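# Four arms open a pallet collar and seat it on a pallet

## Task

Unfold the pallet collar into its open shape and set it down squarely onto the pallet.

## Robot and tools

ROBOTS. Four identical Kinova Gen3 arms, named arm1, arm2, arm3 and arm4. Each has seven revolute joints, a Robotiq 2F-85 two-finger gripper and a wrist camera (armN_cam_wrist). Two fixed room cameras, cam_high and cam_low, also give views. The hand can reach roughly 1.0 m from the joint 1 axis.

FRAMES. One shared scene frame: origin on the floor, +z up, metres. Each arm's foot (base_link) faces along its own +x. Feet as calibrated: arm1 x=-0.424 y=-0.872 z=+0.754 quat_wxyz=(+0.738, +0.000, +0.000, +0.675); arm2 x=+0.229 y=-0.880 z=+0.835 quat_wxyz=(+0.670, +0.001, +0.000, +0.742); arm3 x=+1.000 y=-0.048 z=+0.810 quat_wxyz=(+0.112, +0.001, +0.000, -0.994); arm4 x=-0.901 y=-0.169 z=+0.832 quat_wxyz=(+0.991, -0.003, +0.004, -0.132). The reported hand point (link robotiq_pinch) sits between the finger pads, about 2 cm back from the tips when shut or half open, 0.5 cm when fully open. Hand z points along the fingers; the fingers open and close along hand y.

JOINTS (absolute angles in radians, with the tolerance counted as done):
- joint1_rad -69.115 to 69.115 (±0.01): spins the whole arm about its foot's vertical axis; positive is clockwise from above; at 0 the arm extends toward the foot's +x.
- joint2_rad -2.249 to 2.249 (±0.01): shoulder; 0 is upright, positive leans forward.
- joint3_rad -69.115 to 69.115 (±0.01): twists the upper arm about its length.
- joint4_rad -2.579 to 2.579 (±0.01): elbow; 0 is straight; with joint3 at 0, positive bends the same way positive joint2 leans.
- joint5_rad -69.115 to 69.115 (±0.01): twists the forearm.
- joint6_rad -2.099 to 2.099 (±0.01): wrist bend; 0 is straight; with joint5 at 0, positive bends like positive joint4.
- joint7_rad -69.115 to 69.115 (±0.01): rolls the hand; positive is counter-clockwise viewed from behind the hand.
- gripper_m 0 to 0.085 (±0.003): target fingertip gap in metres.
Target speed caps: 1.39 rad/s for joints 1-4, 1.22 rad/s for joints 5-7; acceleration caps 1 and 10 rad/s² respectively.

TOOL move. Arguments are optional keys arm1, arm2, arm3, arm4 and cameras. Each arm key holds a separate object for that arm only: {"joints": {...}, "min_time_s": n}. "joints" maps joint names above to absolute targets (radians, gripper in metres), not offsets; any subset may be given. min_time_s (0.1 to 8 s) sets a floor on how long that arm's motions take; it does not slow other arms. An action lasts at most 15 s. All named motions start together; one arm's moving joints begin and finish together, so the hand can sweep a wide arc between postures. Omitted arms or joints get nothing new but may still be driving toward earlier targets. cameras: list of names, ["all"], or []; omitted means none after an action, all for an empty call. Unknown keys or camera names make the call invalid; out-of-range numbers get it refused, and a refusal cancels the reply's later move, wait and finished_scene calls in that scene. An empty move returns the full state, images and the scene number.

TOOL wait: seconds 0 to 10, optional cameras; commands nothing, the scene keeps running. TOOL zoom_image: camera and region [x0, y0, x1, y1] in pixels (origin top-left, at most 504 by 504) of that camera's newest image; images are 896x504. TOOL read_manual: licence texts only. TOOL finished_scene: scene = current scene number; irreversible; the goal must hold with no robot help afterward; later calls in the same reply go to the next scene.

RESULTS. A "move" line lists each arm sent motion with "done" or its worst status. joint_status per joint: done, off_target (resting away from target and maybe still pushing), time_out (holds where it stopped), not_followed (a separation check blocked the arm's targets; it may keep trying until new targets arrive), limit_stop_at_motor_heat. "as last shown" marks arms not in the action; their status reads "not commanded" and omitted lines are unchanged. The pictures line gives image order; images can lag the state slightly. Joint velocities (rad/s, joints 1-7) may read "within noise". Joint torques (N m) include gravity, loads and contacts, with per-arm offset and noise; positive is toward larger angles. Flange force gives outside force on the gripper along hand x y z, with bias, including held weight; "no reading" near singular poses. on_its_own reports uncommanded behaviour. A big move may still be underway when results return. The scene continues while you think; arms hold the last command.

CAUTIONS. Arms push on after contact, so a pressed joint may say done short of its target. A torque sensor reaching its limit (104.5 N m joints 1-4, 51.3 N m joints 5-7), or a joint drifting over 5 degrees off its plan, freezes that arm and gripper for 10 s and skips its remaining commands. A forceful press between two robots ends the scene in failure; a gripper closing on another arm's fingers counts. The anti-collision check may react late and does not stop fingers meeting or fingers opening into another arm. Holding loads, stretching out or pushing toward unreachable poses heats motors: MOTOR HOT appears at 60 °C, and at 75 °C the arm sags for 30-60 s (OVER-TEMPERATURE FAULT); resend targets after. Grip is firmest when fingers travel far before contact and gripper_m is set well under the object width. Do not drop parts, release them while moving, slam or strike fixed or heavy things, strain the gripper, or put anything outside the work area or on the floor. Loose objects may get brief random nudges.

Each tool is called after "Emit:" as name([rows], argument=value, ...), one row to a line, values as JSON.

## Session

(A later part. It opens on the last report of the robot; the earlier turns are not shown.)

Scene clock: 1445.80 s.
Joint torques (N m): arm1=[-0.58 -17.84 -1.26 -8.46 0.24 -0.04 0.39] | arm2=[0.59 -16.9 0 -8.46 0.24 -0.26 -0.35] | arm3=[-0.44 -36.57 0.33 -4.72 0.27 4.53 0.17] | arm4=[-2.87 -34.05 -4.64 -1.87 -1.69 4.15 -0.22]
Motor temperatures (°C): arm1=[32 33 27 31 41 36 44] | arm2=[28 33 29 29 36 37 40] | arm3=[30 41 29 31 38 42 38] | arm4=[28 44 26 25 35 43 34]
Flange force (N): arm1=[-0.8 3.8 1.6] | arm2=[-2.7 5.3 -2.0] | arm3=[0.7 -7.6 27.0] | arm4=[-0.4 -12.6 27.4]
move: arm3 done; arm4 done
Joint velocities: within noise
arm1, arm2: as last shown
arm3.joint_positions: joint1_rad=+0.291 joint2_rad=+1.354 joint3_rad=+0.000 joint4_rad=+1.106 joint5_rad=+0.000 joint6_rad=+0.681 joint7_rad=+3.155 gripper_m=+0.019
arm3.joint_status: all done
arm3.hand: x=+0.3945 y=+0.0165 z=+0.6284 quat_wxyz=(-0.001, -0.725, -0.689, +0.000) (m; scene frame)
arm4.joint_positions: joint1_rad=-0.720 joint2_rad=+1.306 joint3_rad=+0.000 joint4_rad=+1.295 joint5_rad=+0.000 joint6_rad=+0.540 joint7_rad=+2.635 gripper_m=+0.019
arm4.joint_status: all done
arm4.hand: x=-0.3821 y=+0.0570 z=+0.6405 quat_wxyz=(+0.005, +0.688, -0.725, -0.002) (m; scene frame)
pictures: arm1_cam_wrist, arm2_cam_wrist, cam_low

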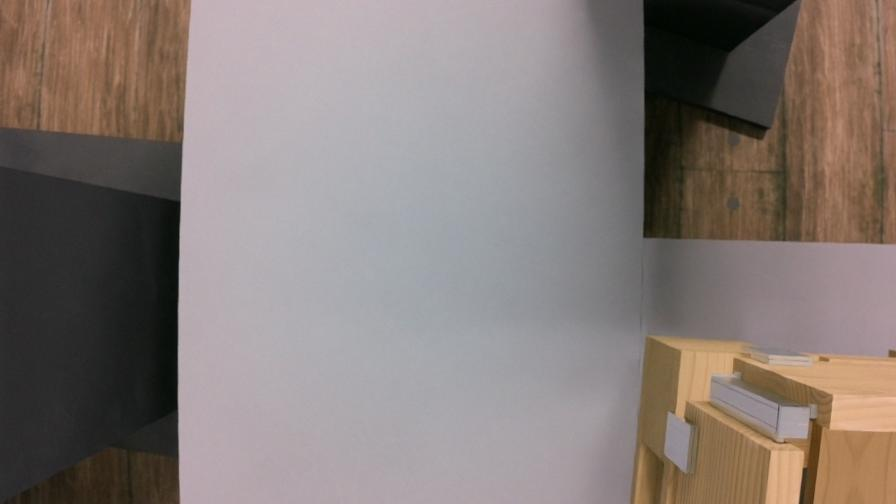

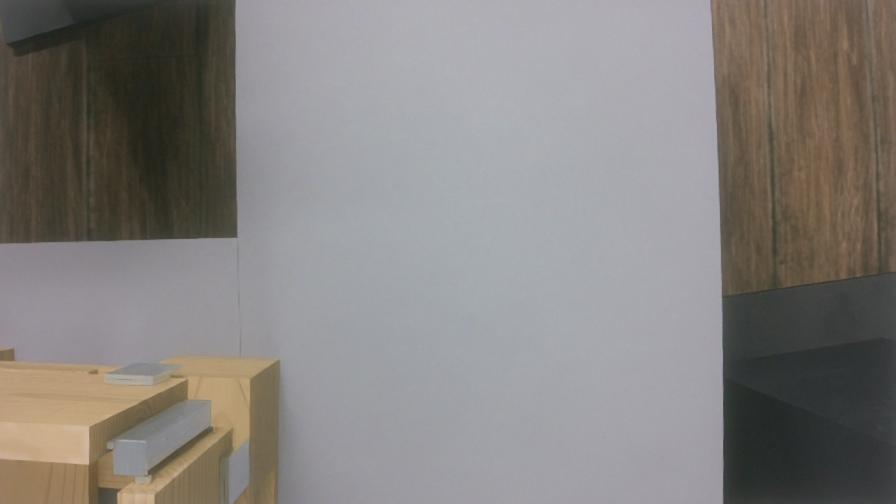

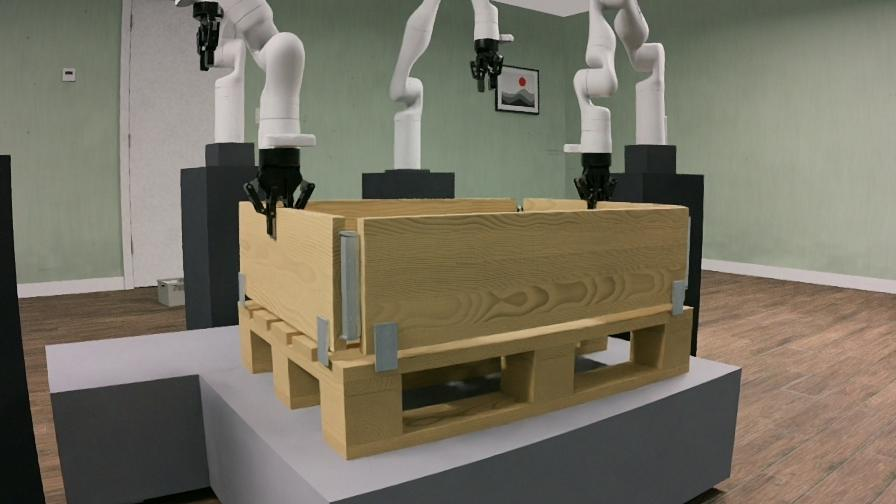

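Emit:
move(arm3={"joints":{"joint1_rad":0.282,"joint2_rad":1.3582,"joint4_rad":1.0935,"joint6_rad":0.6899,"joint7_rad":3.1425},"min_time_s":1.5}, arm4={"joints":{"joint1_rad":-0.7194,"joint2_rad":1.3019,"joint4_rad":1.3112,"joint6_rad":0.5285,"joint7_rad":2.6316},"min_time_s":1.5})

Emit:
move(arm3={"joints":{"joint1_rad":0.282,"joint2_rad":1.379,"joint4_rad":1.08,"joint6_rad":0.6826,"joint7_rad":3.1425},"min_time_s":1.5}, arm4={"joints":{"joint1_rad":-0.7194,"joint2_rad":1.3232,"joint4_rad":1.2982,"joint6_rad":0.5202,"joint7_rad":2.6316},"min_time_s":1.5}, cameras=["arm1_cam_wrist","arm2_cam_wrist","cam_low"])

Emit:
zoom_image(camera="arm2_cam_wrist", region=[100, 350, 300, 504])

Emit:
zoom_image(camera="cam_low", region=[640, 260, 710, 330])

Emit:
zoom_image(camera="cam_low", region=[230, 260, 420, 390])

Emit:
zoom_image(camera="arm1_cam_wrist", region=[620, 324, 800, 504])

Scene clock: 1501.57 s.
Joint torques (N m): arm1=[-0.59 -17.88 -1.18 -8.46 0.24 -0.07 0.42] | arm2=[0.53 -16.99 0.05 -8.48 0.27 -0.29 -0.37] | arm3=[-0.48 -36.26 0.21 -4.51 0.18 4.75 0.04] | arm4=[-3.02 -33.68 -4.74 -1.45 -1.64 4.35 -0.15]
Motor temperatures (°C): arm1=[32 33 27 31 41 35 44] | arm2=[28 33 29 29 36 37 40] | arm3=[30 40 29 31 38 42 38] | arm4=[27 44 26 25 35 43 34]
Flange force (N): arm1=[-0.7 3.9 1.6] | arm2=[-2.5 5.2 -1.9] | arm3=[0.9 -7.8 26.7] | arm4=[-0.3 -12.8 27.5]
move: arm3 done; arm4 done
Joint velocities: within noise
arm1, arm2: as last shown
arm3.joint_positions: joint1_rad=+0.282 joint2_rad=+1.358 joint3_rad=+0.000 joint4_rad=+1.094 joint5_rad=+0.000 joint6_rad=+0.690 joint7_rad=+3.143 gripper_m=+0.019
arm3.joint_status: all done
arm3.hand: x=+0.3915 y=+0.0114 z=+0.6284 quat_wxyz=(-0.001, -0.727, -0.687, +0.000) (m; scene frame)
arm4.joint_positions: joint1_rad=-0.719 joint2_rad=+1.302 joint3_rad=+0.000 joint4_rad=+1.311 joint5_rad=+0.000 joint6_rad=+0.529 joint7_rad=+2.632 gripper_m=+0.019
arm4.joint_status: all done
arm4.hand: x=-0.3852 y=+0.0550 z=+0.6405 quat_wxyz=(+0.005, +0.687, -0.727, -0.002) (m; scene frame)
pictures: none

Scene clock: 1503.37 s.
Joint torques (N m): arm1=[-0.54 -17.88 -1.31 -8.49 0.25 -0.06 0.39] | arm2=[0.59 -16.88 -0.03 -8.49 0.28 -0.29 -0.35] | arm3=[-0.5 -36.14 0.18 -4.25 0.24 4.83 0.12] | arm4=[-3.04 -33.25 -4.95 -1.01 -1.72 4.5 -0.19]
Motor temperatures (°C): arm1=[32 33 27 31 41 35 44] | arm2=[28 33 29 29 36 37 40] | arm3=[30 40 29 31 38 42 38] | arm4=[27 44 26 25 35 43 34]
Flange force (N): arm1=[-0.7 3.8 1.6] | arm2=[-2.8 5.4 -2.0] | arm3=[0.8 -8.2 26.8] | arm4=[-0.5 -13.2 27.3]
move: arm3 done; arm4 done
Joint velocities: within noise
arm1, arm2: as last shown
arm3.joint_positions: joint1_rad=+0.282 joint2_rad=+1.379 joint3_rad=+0.000 joint4_rad=+1.080 joint5_rad=+0.000 joint6_rad=+0.683 joint7_rad=+3.143 gripper_m=+0.019
arm3.joint_status: all done
arm3.hand: x=+0.3915 y=+0.0114 z=+0.6183 quat_wxyz=(-0.001, -0.727, -0.687, +0.000) (m; scene frame)
arm4.joint_positions: joint1_rad=-0.719 joint2_rad=+1.323 joint3_rad=+0.000 joint4_rad=+1.298 joint5_rad=+0.000 joint6_rad=+0.520 joint7_rad=+2.632 gripper_m=+0.019
arm4.joint_status: all done
arm4.hand: x=-0.3852 y=+0.0550 z=+0.6306 quat_wxyz=(+0.005, +0.687, -0.727, -0.002) (m; scene frame)
pictures: arm1_cam_wrist, arm2_cam_wrist, cam_low

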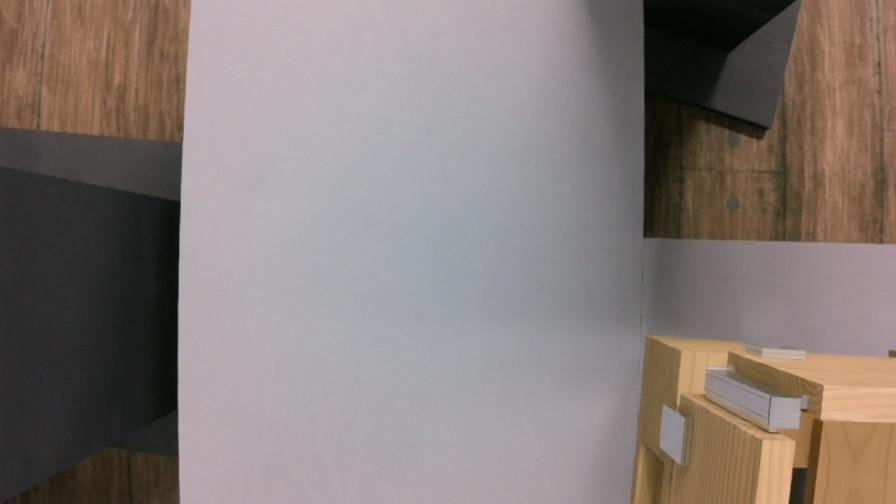

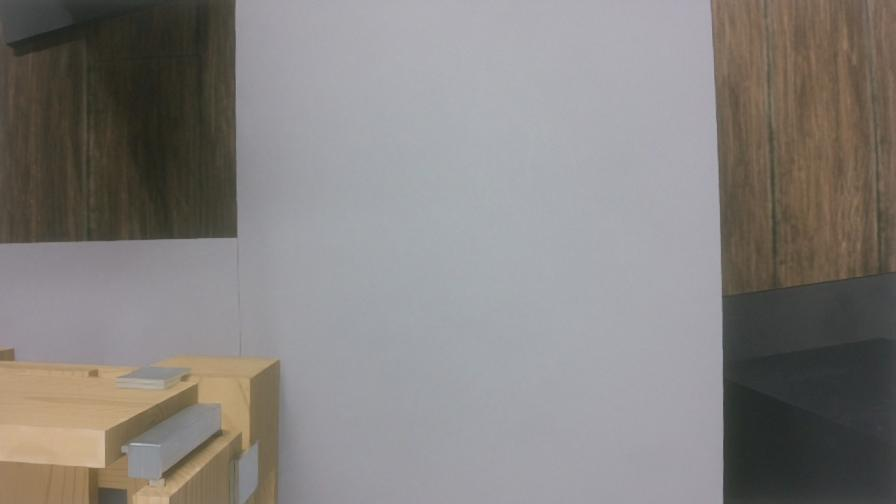

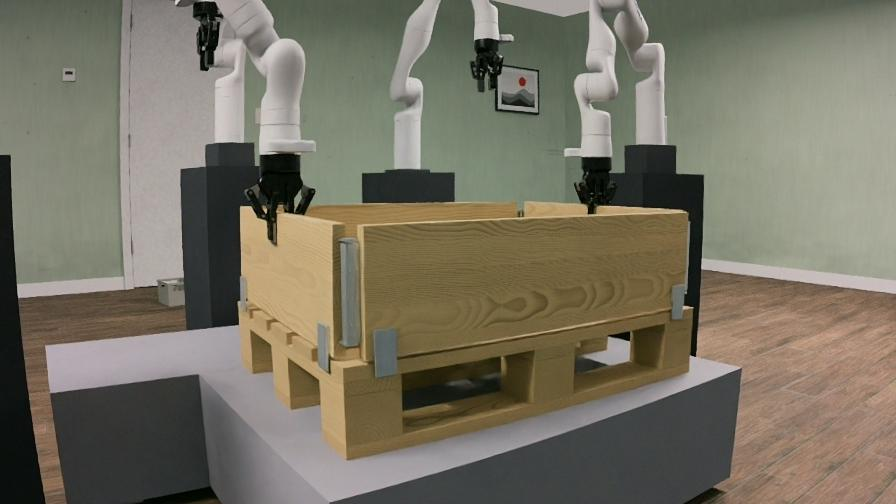

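Scaled by 2.520 from the camera's 896x504 image, which has a finer 1280x720 frame.

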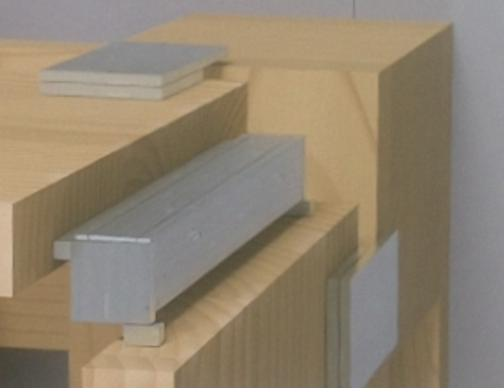

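Scaled by 7.200 from the camera's 896x504 image, which has a finer 1280x720 frame.

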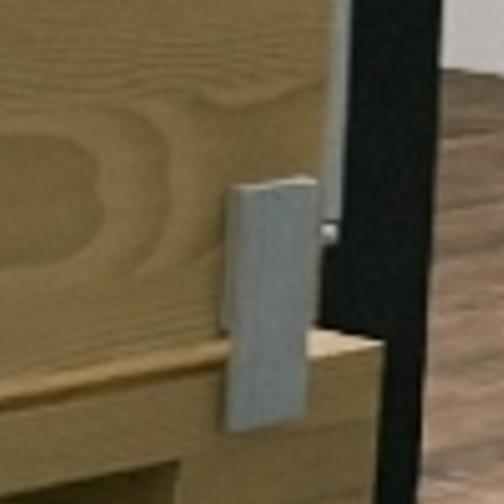

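Scaled by 2.653 from the camera's 896x504 image, which has a finer 1280x720 frame.

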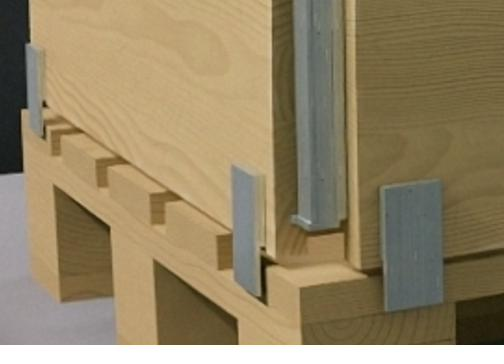

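Scaled by 2.800 from the camera's 896x504 image, which has a finer 1280x720 frame.

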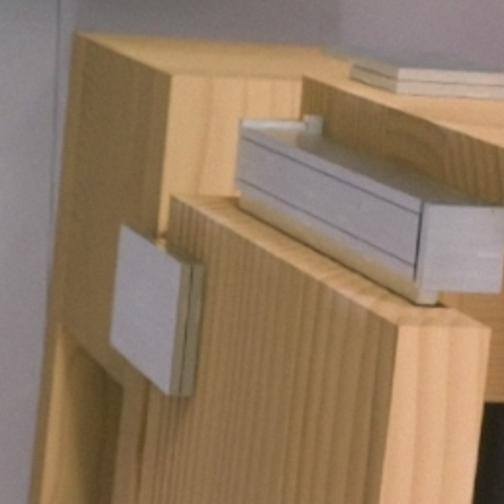

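Emit:
move(arm3={"joints":{"joint2_rad":1.3895,"joint4_rad":1.0731,"joint6_rad":0.679},"min_time_s":1}, arm4={"joints":{"joint2_rad":1.3339,"joint4_rad":1.2916,"joint6_rad":0.5161},"min_time_s":1})

Emit:
move(arm3={"joints":{"joint2_rad":1.3958,"joint4_rad":1.0689,"joint6_rad":0.6769},"min_time_s":1}, arm4={"joints":{"joint2_rad":1.3403,"joint4_rad":1.2876,"joint6_rad":0.5137},"min_time_s":1}, cameras=["arm2_cam_wrist","cam_low"])

Emit:
zoom_image(camera="cam_low", region=[230, 260, 420, 390])

Emit:
zoom_image(camera="cam_low", region=[560, 240, 710, 350])

Scene clock: 1522.57 s.
Joint torques (N m): arm1=[-0.56 -17.9 -1.25 -8.47 0.24 -0.02 0.39] | arm2=[0.62 -16.9 0.02 -8.48 0.25 -0.28 -0.33] | arm3=[-0.44 -35.7 0.25 -3.72 0.22 5.08 0.1] | arm4=[-3.27 -32.91 -5.22 -0.56 -1.79 4.7 -0.2]
Motor temperatures (°C): arm1=[32 33 27 31 41 35 44] | arm2=[28 33 29 29 36 37 40] | arm3=[30 40 29 31 38 41 38] | arm4=[27 43 26 25 35 43 34]
Flange force (N): arm1=[-0.8 3.8 1.8] | arm2=[-2.9 5.3 -2.0] | arm3=[0.8 -9.1 26.8] | arm4=[-0.4 -14.0 27.3]
move: arm3 done; arm4 done
Joint velocities: within noise
arm1, arm2: as last shown
arm3.joint_positions: joint1_rad=+0.282 joint2_rad=+1.389 joint3_rad=+0.000 joint4_rad=+1.073 joint5_rad=+0.000 joint6_rad=+0.679 joint7_rad=+3.143 gripper_m=+0.019
arm3.joint_status: all done
arm3.hand: x=+0.3916 y=+0.0114 z=+0.6133 quat_wxyz=(-0.001, -0.727, -0.687, +0.000) (m; scene frame)
arm4.joint_positions: joint1_rad=-0.719 joint2_rad=+1.334 joint3_rad=+0.000 joint4_rad=+1.292 joint5_rad=+0.000 joint6_rad=+0.516 joint7_rad=+2.632 gripper_m=+0.019
arm4.joint_status: all done
arm4.hand: x=-0.3853 y=+0.0549 z=+0.6256 quat_wxyz=(+0.005, +0.687, -0.727, -0.002) (m; scene frame)
pictures: none

Scene clock: 1523.87 s.
Joint torques (N m): arm1=[-0.58 -17.91 -1.25 -8.52 0.23 -0.06 0.35] | arm2=[0.64 -16.96 -0.05 -8.51 0.25 -0.31 -0.35] | arm3=[0.6 -34.25 0.71 -3.95 0.27 4.55 0.12] | arm4=[-2.67 -33.56 -4.33 -1.38 -1.52 4.33 -0.24]
Motor temperatures (°C): arm1=[32 33 27 31 41 35 44] | arm2=[28 33 29 29 36 37 40] | arm3=[30 40 29 31 38 41 38] | arm4=[27 43 26 25 35 43 34]
Flange force (N): arm1=[-0.9 3.8 1.7] | arm2=[-2.8 5.2 -1.9] | arm3=[-1.0 -7.2 23.0] | arm4=[-0.5 -11.9 27.3]
move: arm3 done; arm4 done
Joint velocities: within noise
arm1, arm2: as last shown
arm3.joint_positions: joint1_rad=+0.282 joint2_rad=+1.396 joint3_rad=+0.000 joint4_rad=+1.069 joint5_rad=+0.000 joint6_rad=+0.677 joint7_rad=+3.143 gripper_m=+0.019
arm3.joint_status: all done
arm3.hand: x=+0.3916 y=+0.0114 z=+0.6103 quat_wxyz=(-0.001, -0.727, -0.687, +0.000) (m; scene frame)
arm4.joint_positions: joint1_rad=-0.719 joint2_rad=+1.340 joint3_rad=+0.000 joint4_rad=+1.288 joint5_rad=+0.000 joint6_rad=+0.514 joint7_rad=+2.632 gripper_m=+0.019
arm4.joint_status: all done
arm4.hand: x=-0.3853 y=+0.0549 z=+0.6226 quat_wxyz=(+0.005, +0.687, -0.727, -0.002) (m; scene frame)
pictures: arm2_cam_wrist, cam_low

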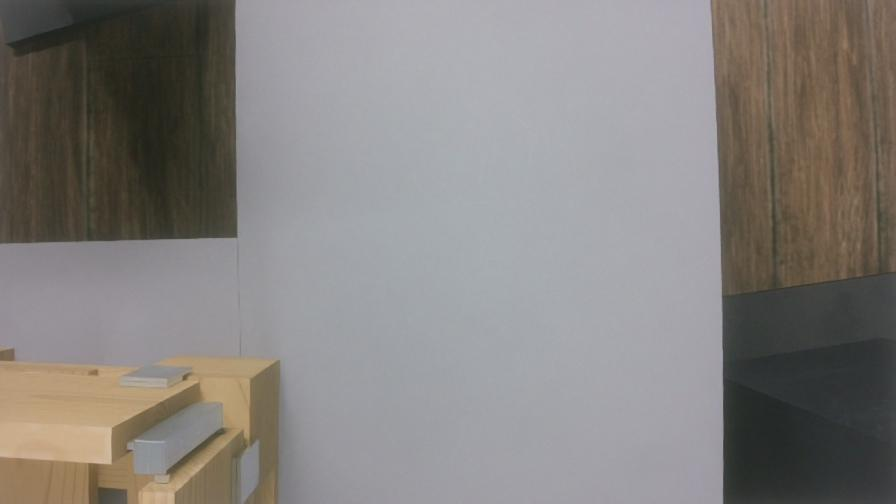

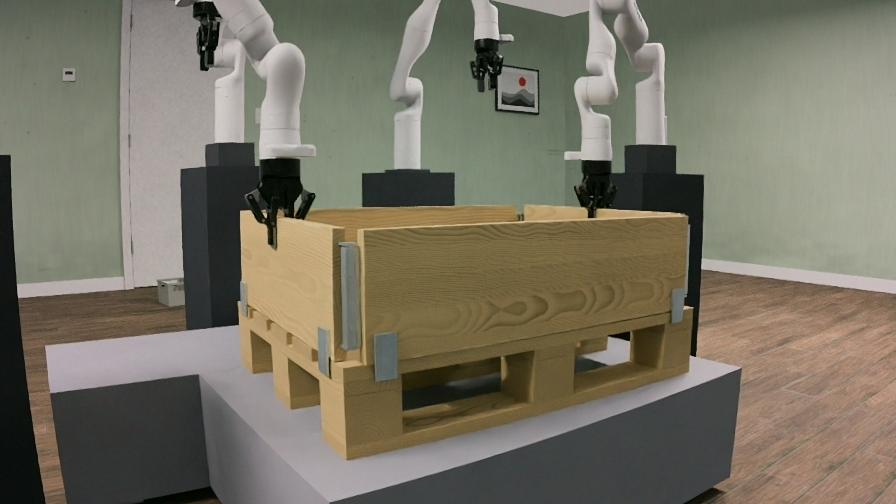

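Scaled by 2.653 from the camera's 896x504 image, which has a finer 1280x720 frame.

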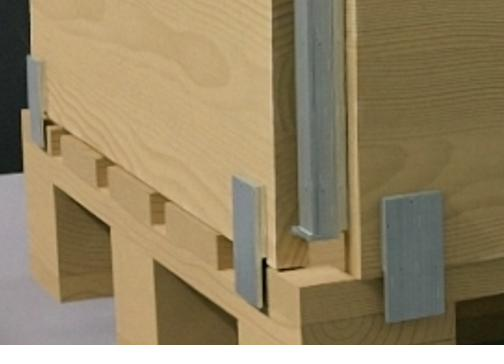

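Scaled by 3.360 from the camera's 896x504 image, which has a finer 1280x720 frame.

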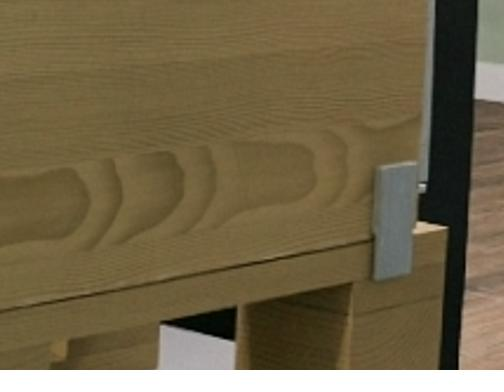

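Emit:
move(arm4={"joints":{"joint2_rad":1.3447,"joint4_rad":1.285,"joint6_rad":0.5119},"min_time_s":1})

Emit:
move(arm3={"joints":{"joint2_rad":1.3979,"joint4_rad":1.0675,"joint6_rad":0.6762},"min_time_s":1}, arm4={"joints":{"joint2_rad":1.3479,"joint4_rad":1.283,"joint6_rad":0.5107},"min_time_s":1}, cameras=["arm1_cam_wrist","arm2_cam_wrist","cam_low"])

Emit:
zoom_image(camera="cam_low", region=[230, 260, 420, 390])

Scene clock: 1536.10 s.
Joint torques (N m): arm1=[-0.57 -17.86 -1.22 -8.49 0.23 -0.08 0.38] | arm2=[0.61 -16.93 0 -8.5 0.27 -0.26 -0.38] | arm3=[0.53 -34.98 0.44 -4.3 0.04 4.38 -0.05] | arm4=[-2.29 -32.87 -4.17 -1.27 -1.66 4.43 -0.41]
Motor temperatures (°C): arm1=[32 33 27 31 41 35 44] | arm2=[28 33 29 29 36 37 40] | arm3=[30 40 29 31 38 41 38] | arm4=[27 43 26 25 35 43 34]
Flange force (N): arm1=[-0.8 3.8 1.6] | arm2=[-2.8 5.4 -1.9] | arm3=[-0.6 -7.2 23.9] | arm4=[-0.4 -11.1 26.0]
move: arm4 done
Joint velocities: within noise
arm1.joint_positions: joint1_rad=-0.145 joint2_rad=+0.389 joint3_rad=+0.000 joint4_rad=+1.564 joint5_rad=+0.000 joint6_rad=+1.189 joint7_rad=-0.056 gripper_m=+0.045
arm1.joint_status: not commanded
arm1.hand: x=-0.4239 y=-0.4199 z=+0.9990 quat_wxyz=(+0.000, +0.000, -1.000, +0.000) (m; scene frame)
arm2.joint_positions: joint1_rad=+0.446 joint2_rad=+0.573 joint3_rad=+0.000 joint4_rad=+1.541 joint5_rad=+0.000 joint6_rad=+1.028 joint7_rad=+3.486 gripper_m=+0.045
arm2.joint_status: not commanded
arm2.hand: x=+0.4203 y=-0.4206 z=+1.0003 quat_wxyz=(-0.001, +1.000, +0.000, -0.001) (m; scene frame)
arm3: as last shown
arm3.hand: x=+0.3916 y=+0.0114 z=+0.6102 quat_wxyz=(-0.001, -0.727, -0.687, +0.000) (m; scene frame)
arm4.joint_positions: joint1_rad=-0.719 joint2_rad=+1.345 joint3_rad=+0.000 joint4_rad=+1.285 joint5_rad=+0.000 joint6_rad=+0.512 joint7_rad=+2.632 gripper_m=+0.019
arm4.joint_status: all done
arm4.hand: x=-0.3854 y=+0.0549 z=+0.6205 quat_wxyz=(+0.005, +0.687, -0.727, -0.002) (m; scene frame)
pictures: none

Scene clock: 1537.40 s.
Joint torques (N m): arm1=[-0.59 -17.94 -1.21 -8.45 0.23 -0.05 0.38] | arm2=[0.62 -16.94 -0.03 -8.42 0.26 -0.25 -0.34] | arm3=[1.22 -34.45 0.87 -4.91 0.07 3.73 -0.15] | arm4=[-2.87 -28.44 -4.49 -1.88 -1.65 3.18 -0.38]
Motor temperatures (°C): arm1=[32 33 27 31 41 35 44] | arm2=[28 33 29 29 36 37 40] | arm3=[30 40 29 31 38 41 38] | arm4=[27 43 26 25 35 43 34]
Flange force (N): arm1=[-0.8 4.0 1.6] | arm2=[-2.7 5.1 -2.0] | arm3=[-1.7 -5.3 21.5] | arm4=[2.3 -7.9 14.6]
move: arm3 done; arm4 done
Joint velocities: within noise
arm1, arm2: as last shown
arm3.joint_positions: joint1_rad=+0.282 joint2_rad=+1.398 joint3_rad=+0.000 joint4_rad=+1.067 joint5_rad=+0.000 joint6_rad=+0.676 joint7_rad=+3.143 gripper_m=+0.019
arm3.joint_status: all done
arm3.hand: x=+0.3917 y=+0.0114 z=+0.6093 quat_wxyz=(-0.001, -0.727, -0.687, +0.000) (m; scene frame)
arm4.joint_positions: joint1_rad=-0.719 joint2_rad=+1.348 joint3_rad=+0.000 joint4_rad=+1.283 joint5_rad=+0.000 joint6_rad=+0.511 joint7_rad=+2.632 gripper_m=+0.019
arm4.joint_status: all done
arm4.hand: x=-0.3854 y=+0.0549 z=+0.6190 quat_wxyz=(+0.005, +0.687, -0.727, -0.002) (m; scene frame)
pictures: arm1_cam_wrist, arm2_cam_wrist, cam_low

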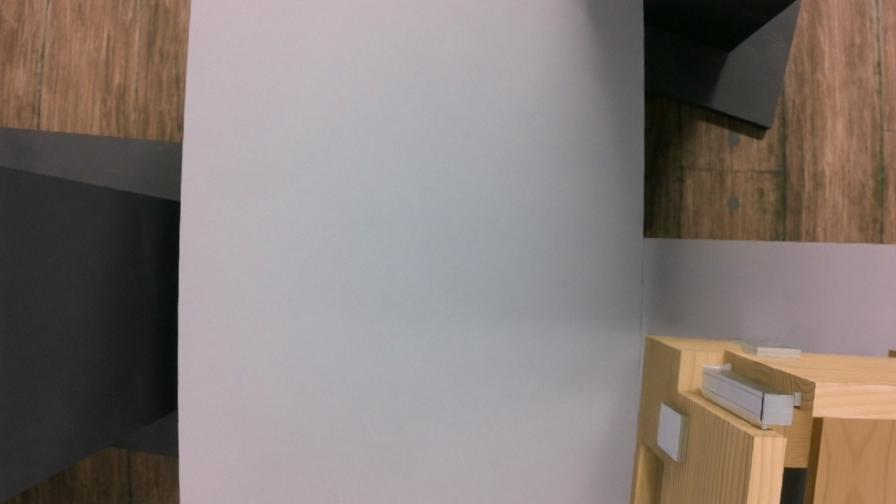

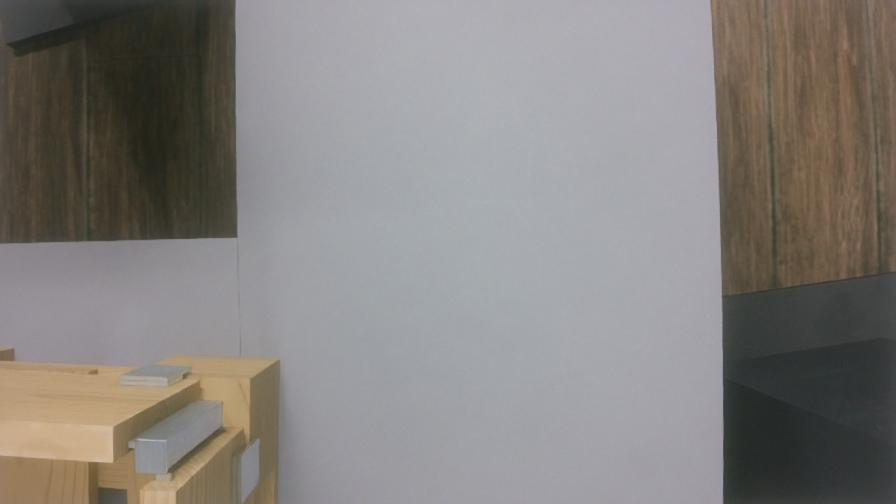

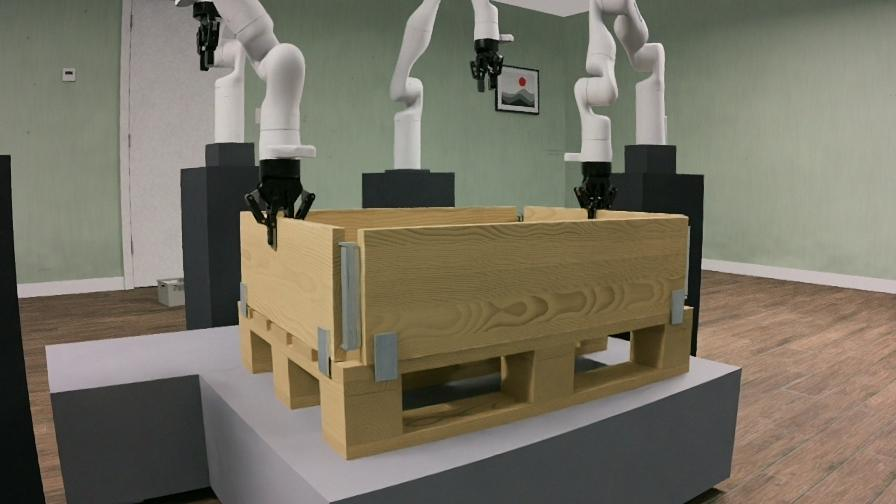

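Scaled by 2.653 from the camera's 896x504 image, which has a finer 1280x720 frame.

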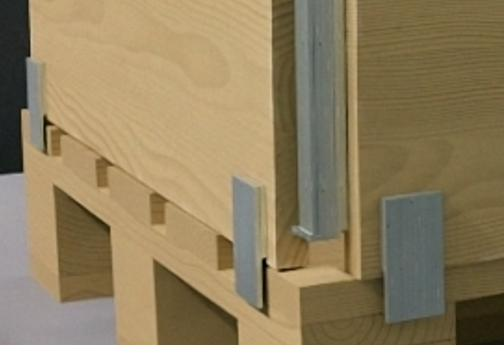

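Emit:
move(arm3={"joints":{"joint2_rad":1.4004,"joint4_rad":1.0659,"joint6_rad":0.6753},"min_time_s":1}, arm4={"joints":{"joint2_rad":1.3492,"joint4_rad":1.2822,"joint6_rad":0.5102},"min_time_s":1})

Emit:
move(arm3={"joints":{"gripper_m":0.036},"min_time_s":2}, arm4={"joints":{"gripper_m":0.036},"min_time_s":2}, cameras=["arm1_cam_wrist","arm2_cam_wrist","arm3_cam_wrist","arm4_cam_wrist","cam_low"])

Emit:
zoom_image(camera="cam_low", region=[230, 180, 420, 390])

Scene clock: 1548.97 s.
Joint torques (N m): arm1=[-0.5 -17.85 -1.24 -8.44 0.2 -0.03 0.4] | arm2=[0.53 -16.9 0 -8.41 0.3 -0.29 -0.37] | arm3=[0.44 -34.62 0.05 -6.85 -0.25 2.44 -0.16] | arm4=[-3.1 -25.14 -5.04 -1.39 -1.76 2.8 -0.37]
Motor temperatures (°C): arm1=[32 33 27 31 41 35 44] | arm2=[28 33 29 29 36 37 40] | arm3=[30 40 29 31 38 41 38] | arm4=[27 43 26 25 35 43 34]
Flange force (N): arm1=[-0.6 3.8 1.6] | arm2=[-2.5 5.1 -2.1] | arm3=[-0.6 0.0 18.1] | arm4=[2.9 -7.5 7.9]
move: arm3 done; arm4 done
Joint velocities: within noise
arm1, arm2: as last shown
arm3.joint_positions: joint1_rad=+0.282 joint2_rad=+1.400 joint3_rad=+0.000 joint4_rad=+1.066 joint5_rad=+0.000 joint6_rad=+0.675 joint7_rad=+3.143 gripper_m=+0.019
arm3.joint_status: all done
arm3.hand: x=+0.3917 y=+0.0114 z=+0.6080 quat_wxyz=(-0.001, -0.727, -0.687, +0.000) (m; scene frame)
arm4.joint_positions: joint1_rad=-0.719 joint2_rad=+1.349 joint3_rad=+0.000 joint4_rad=+1.282 joint5_rad=+0.000 joint6_rad=+0.510 joint7_rad=+2.632 gripper_m=+0.019
arm4.joint_status: all done
arm4.hand: x=-0.3855 y=+0.0548 z=+0.6184 quat_wxyz=(+0.005, +0.687, -0.727, -0.002) (m; scene frame)
pictures: none

Scene clock: 1549.73 s.
Joint torques (N m): arm1=[-0.53 -17.88 -1.29 -8.45 0.21 -0.06 0.43] | arm2=[0.59 -16.88 0.04 -8.47 0.3 -0.22 -0.34] | arm3=[-0.72 -25.09 0.45 -6.25 0.51 0.06 0] | arm4=[0.23 -23.99 -0.57 -4.2 -0.14 0.3 -0.01]
Motor temperatures (°C): arm1=[32 33 27 31 41 35 44] | arm2=[28 33 29 29 36 37 40] | arm3=[30 40 29 31 38 41 38] | arm4=[27 43 26 25 35 43 34]
Flange force (N): arm1=[-0.6 3.9 1.6] | arm2=[-2.8 5.4 -1.9] | arm3=[0.9 4.5 -2.6] | arm4=[-0.2 0.9 -0.4]
move: arm3 done; arm4 done
Joint velocities: within noise
arm1, arm2: as last shown
arm3.joint_positions: joint1_rad=+0.282 joint2_rad=+1.400 joint3_rad=+0.000 joint4_rad=+1.066 joint5_rad=+0.000 joint6_rad=+0.675 joint7_rad=+3.143 gripper_m=+0.036
arm3.joint_status: all done
arm3.hand: x=+0.3917 y=+0.0114 z=+0.6081 quat_wxyz=(-0.001, -0.727, -0.687, +0.000) (m; scene frame)
arm4.joint_positions: joint1_rad=-0.719 joint2_rad=+1.349 joint3_rad=+0.000 joint4_rad=+1.282 joint5_rad=+0.000 joint6_rad=+0.510 joint7_rad=+2.632 gripper_m=+0.036
arm4.joint_status: all done
arm4.hand: x=-0.3855 y=+0.0548 z=+0.6183 quat_wxyz=(+0.005, +0.687, -0.727, -0.002) (m; scene frame)
pictures: arm1_cam_wrist, arm2_cam_wrist, arm3_cam_wrist, arm4_cam_wrist, cam_low

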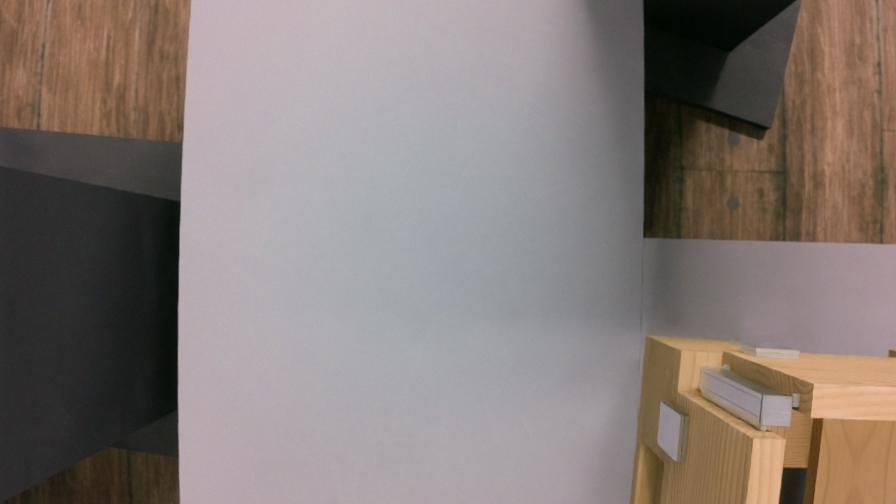

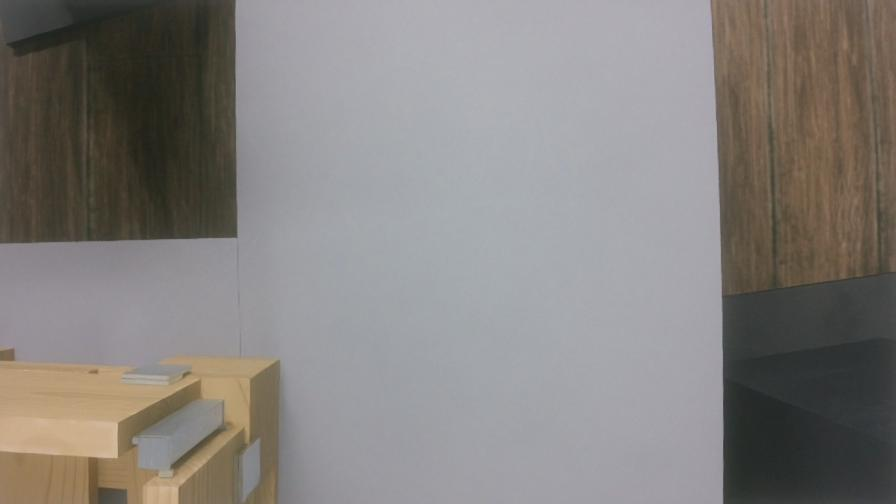

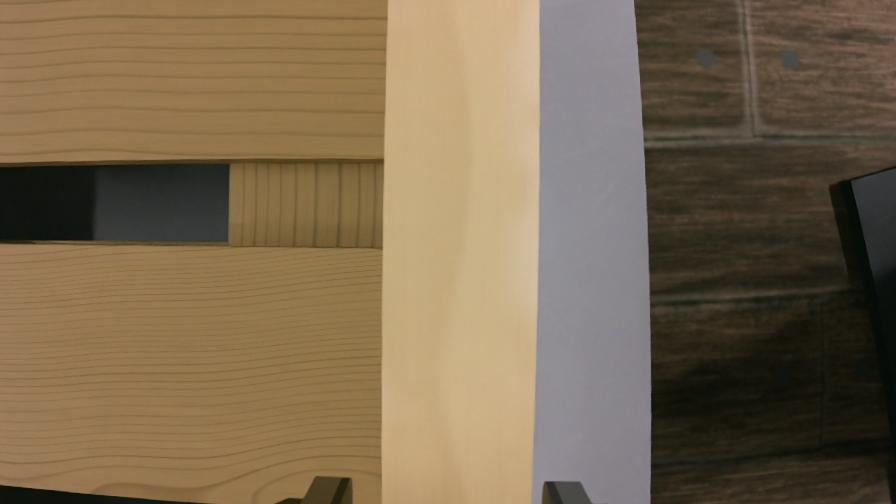

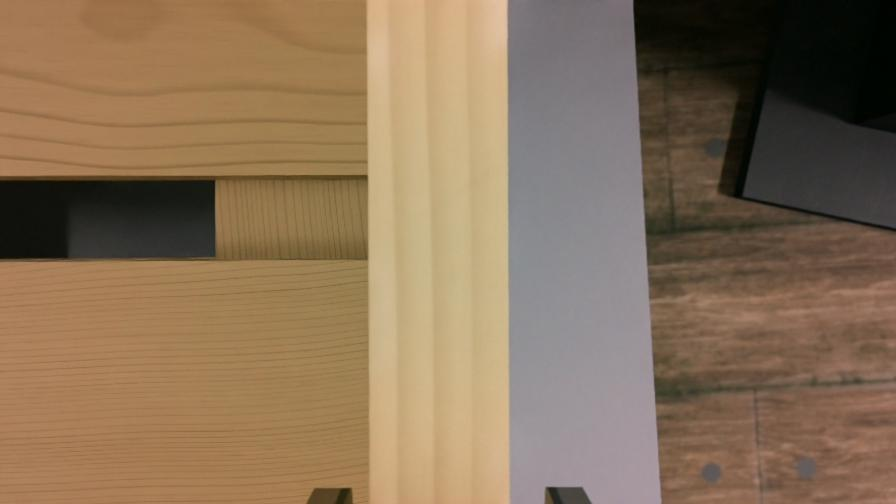

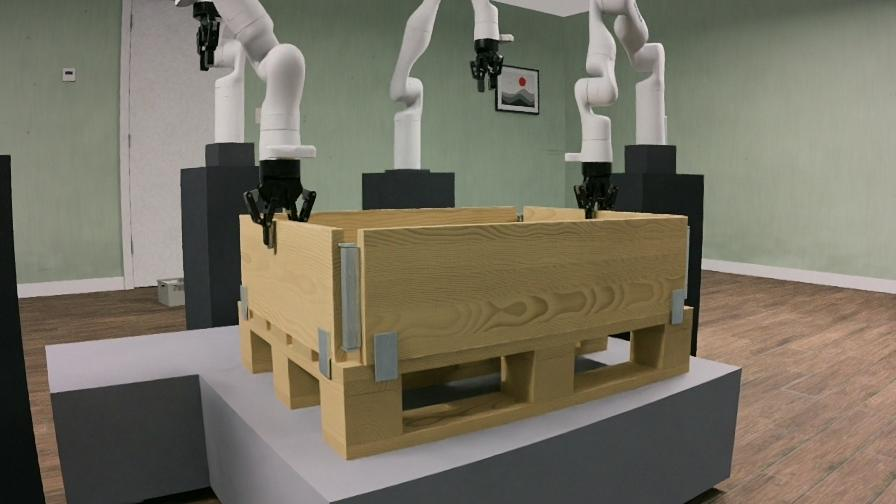

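Scaled by 2.400 from the camera's 896x504 image, which has a finer 1280x720 frame.

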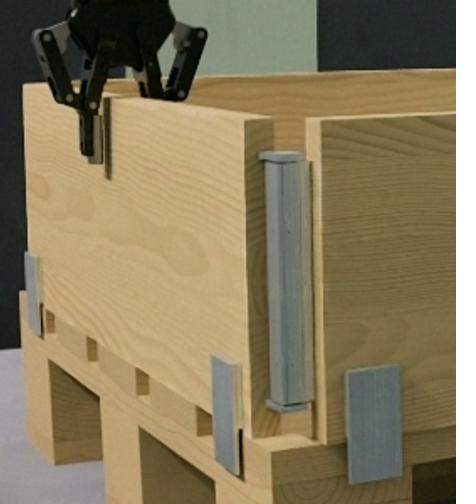

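Emit:
move(arm3={"joints":{"joint2_rad":1.3174,"joint4_rad":1.1178,"joint6_rad":0.7064},"min_time_s":1.5}, arm4={"joints":{"joint2_rad":1.2639,"joint4_rad":1.3323,"joint6_rad":0.5454},"min_time_s":1.5})

Emit:
move(arm3={"joints":{"joint2_rad":1.2015,"joint4_rad":1.1695,"joint6_rad":0.7706}}, arm4={"joints":{"joint2_rad":1.1419,"joint4_rad":1.3842,"joint6_rad":0.6155}}, cameras=["cam_low","cam_high","arm1_cam_wrist"])

Emit:
zoom_image(camera="cam_high", region=[250, 150, 650, 450])

Emit:
zoom_image(camera="cam_low", region=[220, 180, 710, 400])

Scene clock: 1572.57 s.
Joint torques (N m): arm1=[-0.56 -17.86 -1.2 -8.52 0.22 -0.08 0.39] | arm2=[0.59 -16.98 0.04 -8.47 0.32 -0.27 -0.4] | arm3=[-0.65 -24.98 0.46 -6.46 0.54 0.08 -0.02] | arm4=[0.24 -23.84 -0.56 -4.46 -0.19 0.3 -0.05]
Motor temperatures (°C): arm1=[32 33 27 31 40 35 44] | arm2=[28 33 29 29 36 37 40] | arm3=[30 39 29 31 37 41 38] | arm4=[27 43 26 25 35 42 34]
Flange force (N): arm1=[-0.7 3.7 1.6] | arm2=[-2.6 5.2 -1.9] | arm3=[0.8 4.5 -2.2] | arm4=[-0.2 0.8 -0.3]
move: arm3 done; arm4 done
Joint velocities: within noise
arm1, arm2: as last shown
arm3.joint_positions: joint1_rad=+0.282 joint2_rad=+1.317 joint3_rad=+0.000 joint4_rad=+1.118 joint5_rad=+0.000 joint6_rad=+0.706 joint7_rad=+3.143 gripper_m=+0.036
arm3.joint_status: all done
arm3.hand: x=+0.3914 y=+0.0115 z=+0.6484 quat_wxyz=(-0.001, -0.727, -0.687, +0.000) (m; scene frame)
arm4.joint_positions: joint1_rad=-0.719 joint2_rad=+1.264 joint3_rad=+0.000 joint4_rad=+1.332 joint5_rad=+0.000 joint6_rad=+0.545 joint7_rad=+2.632 gripper_m=+0.036
arm4.joint_status: all done
arm4.hand: x=-0.3849 y=+0.0551 z=+0.6586 quat_wxyz=(+0.005, +0.687, -0.727, -0.002) (m; scene frame)
pictures: none

Scene clock: 1573.60 s.
Joint torques (N m): arm1=[-0.54 -17.93 -1.2 -8.55 0.24 -0.03 0.38] | arm2=[0.6 -16.92 0.01 -8.48 0.24 -0.25 -0.39] | arm3=[-0.69 -24.71 0.5 -6.85 0.55 0.08 -0.05] | arm4=[0.23 -23.49 -0.56 -4.96 -0.14 0.3 -0.05]
Motor temperatures (°C): arm1=[32 33 27 31 40 35 44] | arm2=[28 33 29 29 36 37 40] | arm3=[30 39 29 31 37 41 38] | arm4=[27 43 26 25 35 42 34]
Flange force (N): arm1=[-0.7 3.7 1.9] | arm2=[-2.7 5.4 -1.9] | arm3=[0.9 4.2 -1.7] | arm4=[-0.2 0.6 -0.3]
move: arm3 done; arm4 done
Joint velocities: within noise
arm1, arm2: as last shown
arm3.joint_positions: joint1_rad=+0.282 joint2_rad=+1.202 joint3_rad=+0.000 joint4_rad=+1.169 joint5_rad=+0.000 joint6_rad=+0.771 joint7_rad=+3.143 gripper_m=+0.036
arm3.joint_status: all done
arm3.hand: x=+0.3914 y=+0.0115 z=+0.7084 quat_wxyz=(-0.001, -0.727, -0.687, +0.000) (m; scene frame)
arm4.joint_positions: joint1_rad=-0.719 joint2_rad=+1.142 joint3_rad=+0.000 joint4_rad=+1.384 joint5_rad=+0.000 joint6_rad=+0.615 joint7_rad=+2.632 gripper_m=+0.036
arm4.joint_status: all done
arm4.hand: x=-0.3844 y=+0.0553 z=+0.7185 quat_wxyz=(+0.005, +0.687, -0.727, -0.002) (m; scene frame)
pictures: arm1_cam_wrist, cam_high, cam_low

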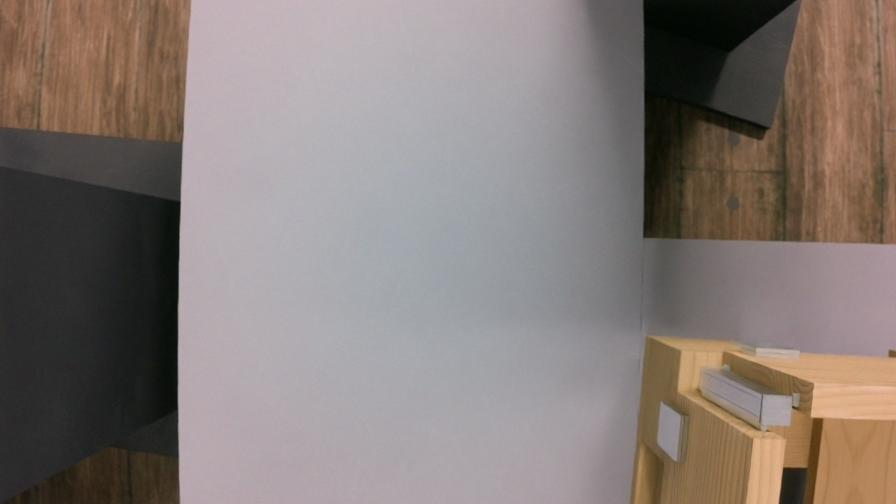

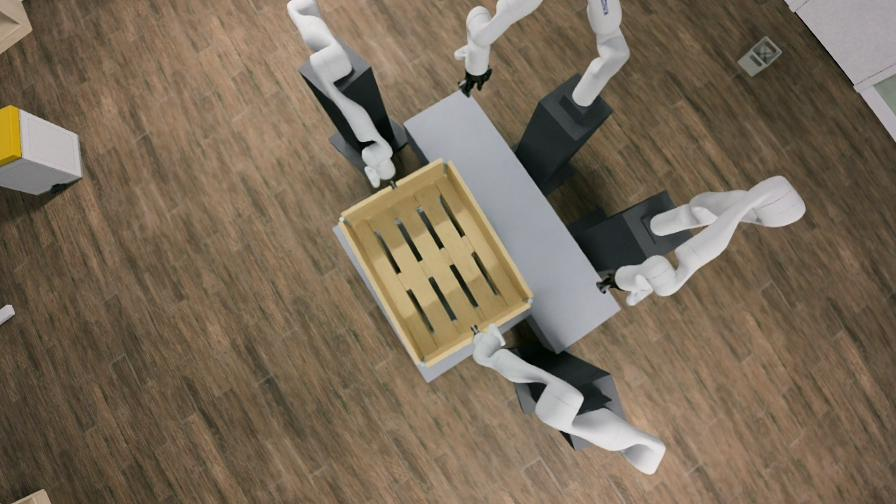

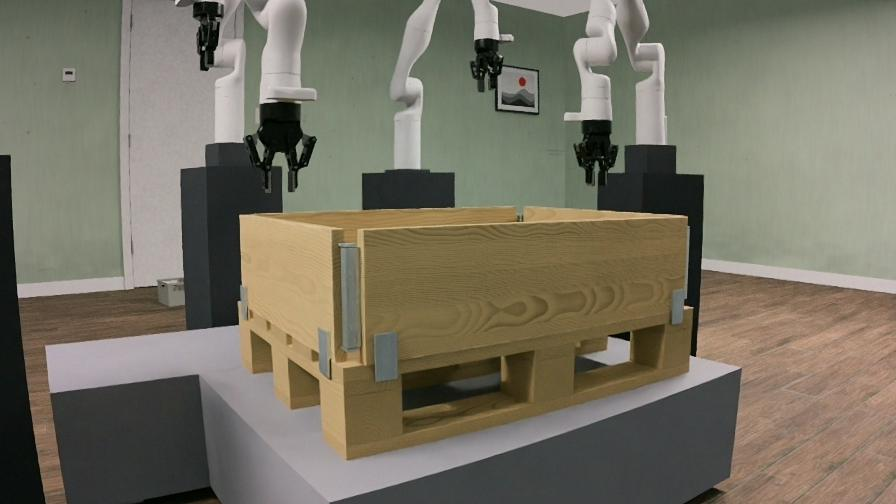

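Scaled by 1.260 from the camera's 896x504 image, which has a finer 1280x720 frame.

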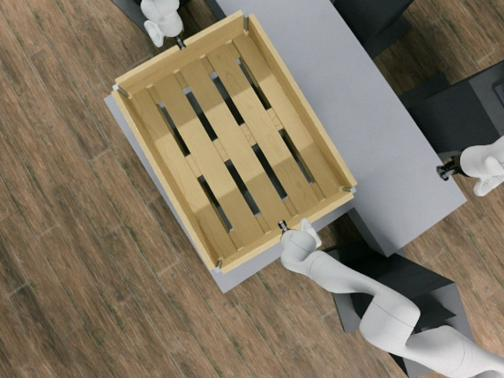

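Scaled by 1.029 from the camera's 896x504 image, which has a finer 1280x720 frame.

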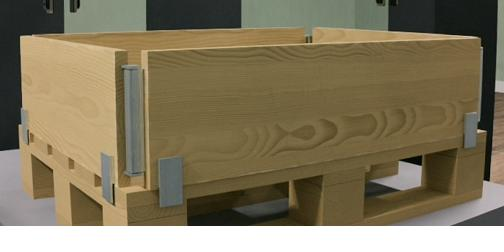

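Seated, square and released.

Emit:
finished_scene(scene=1)

The scene is finished: the task was done.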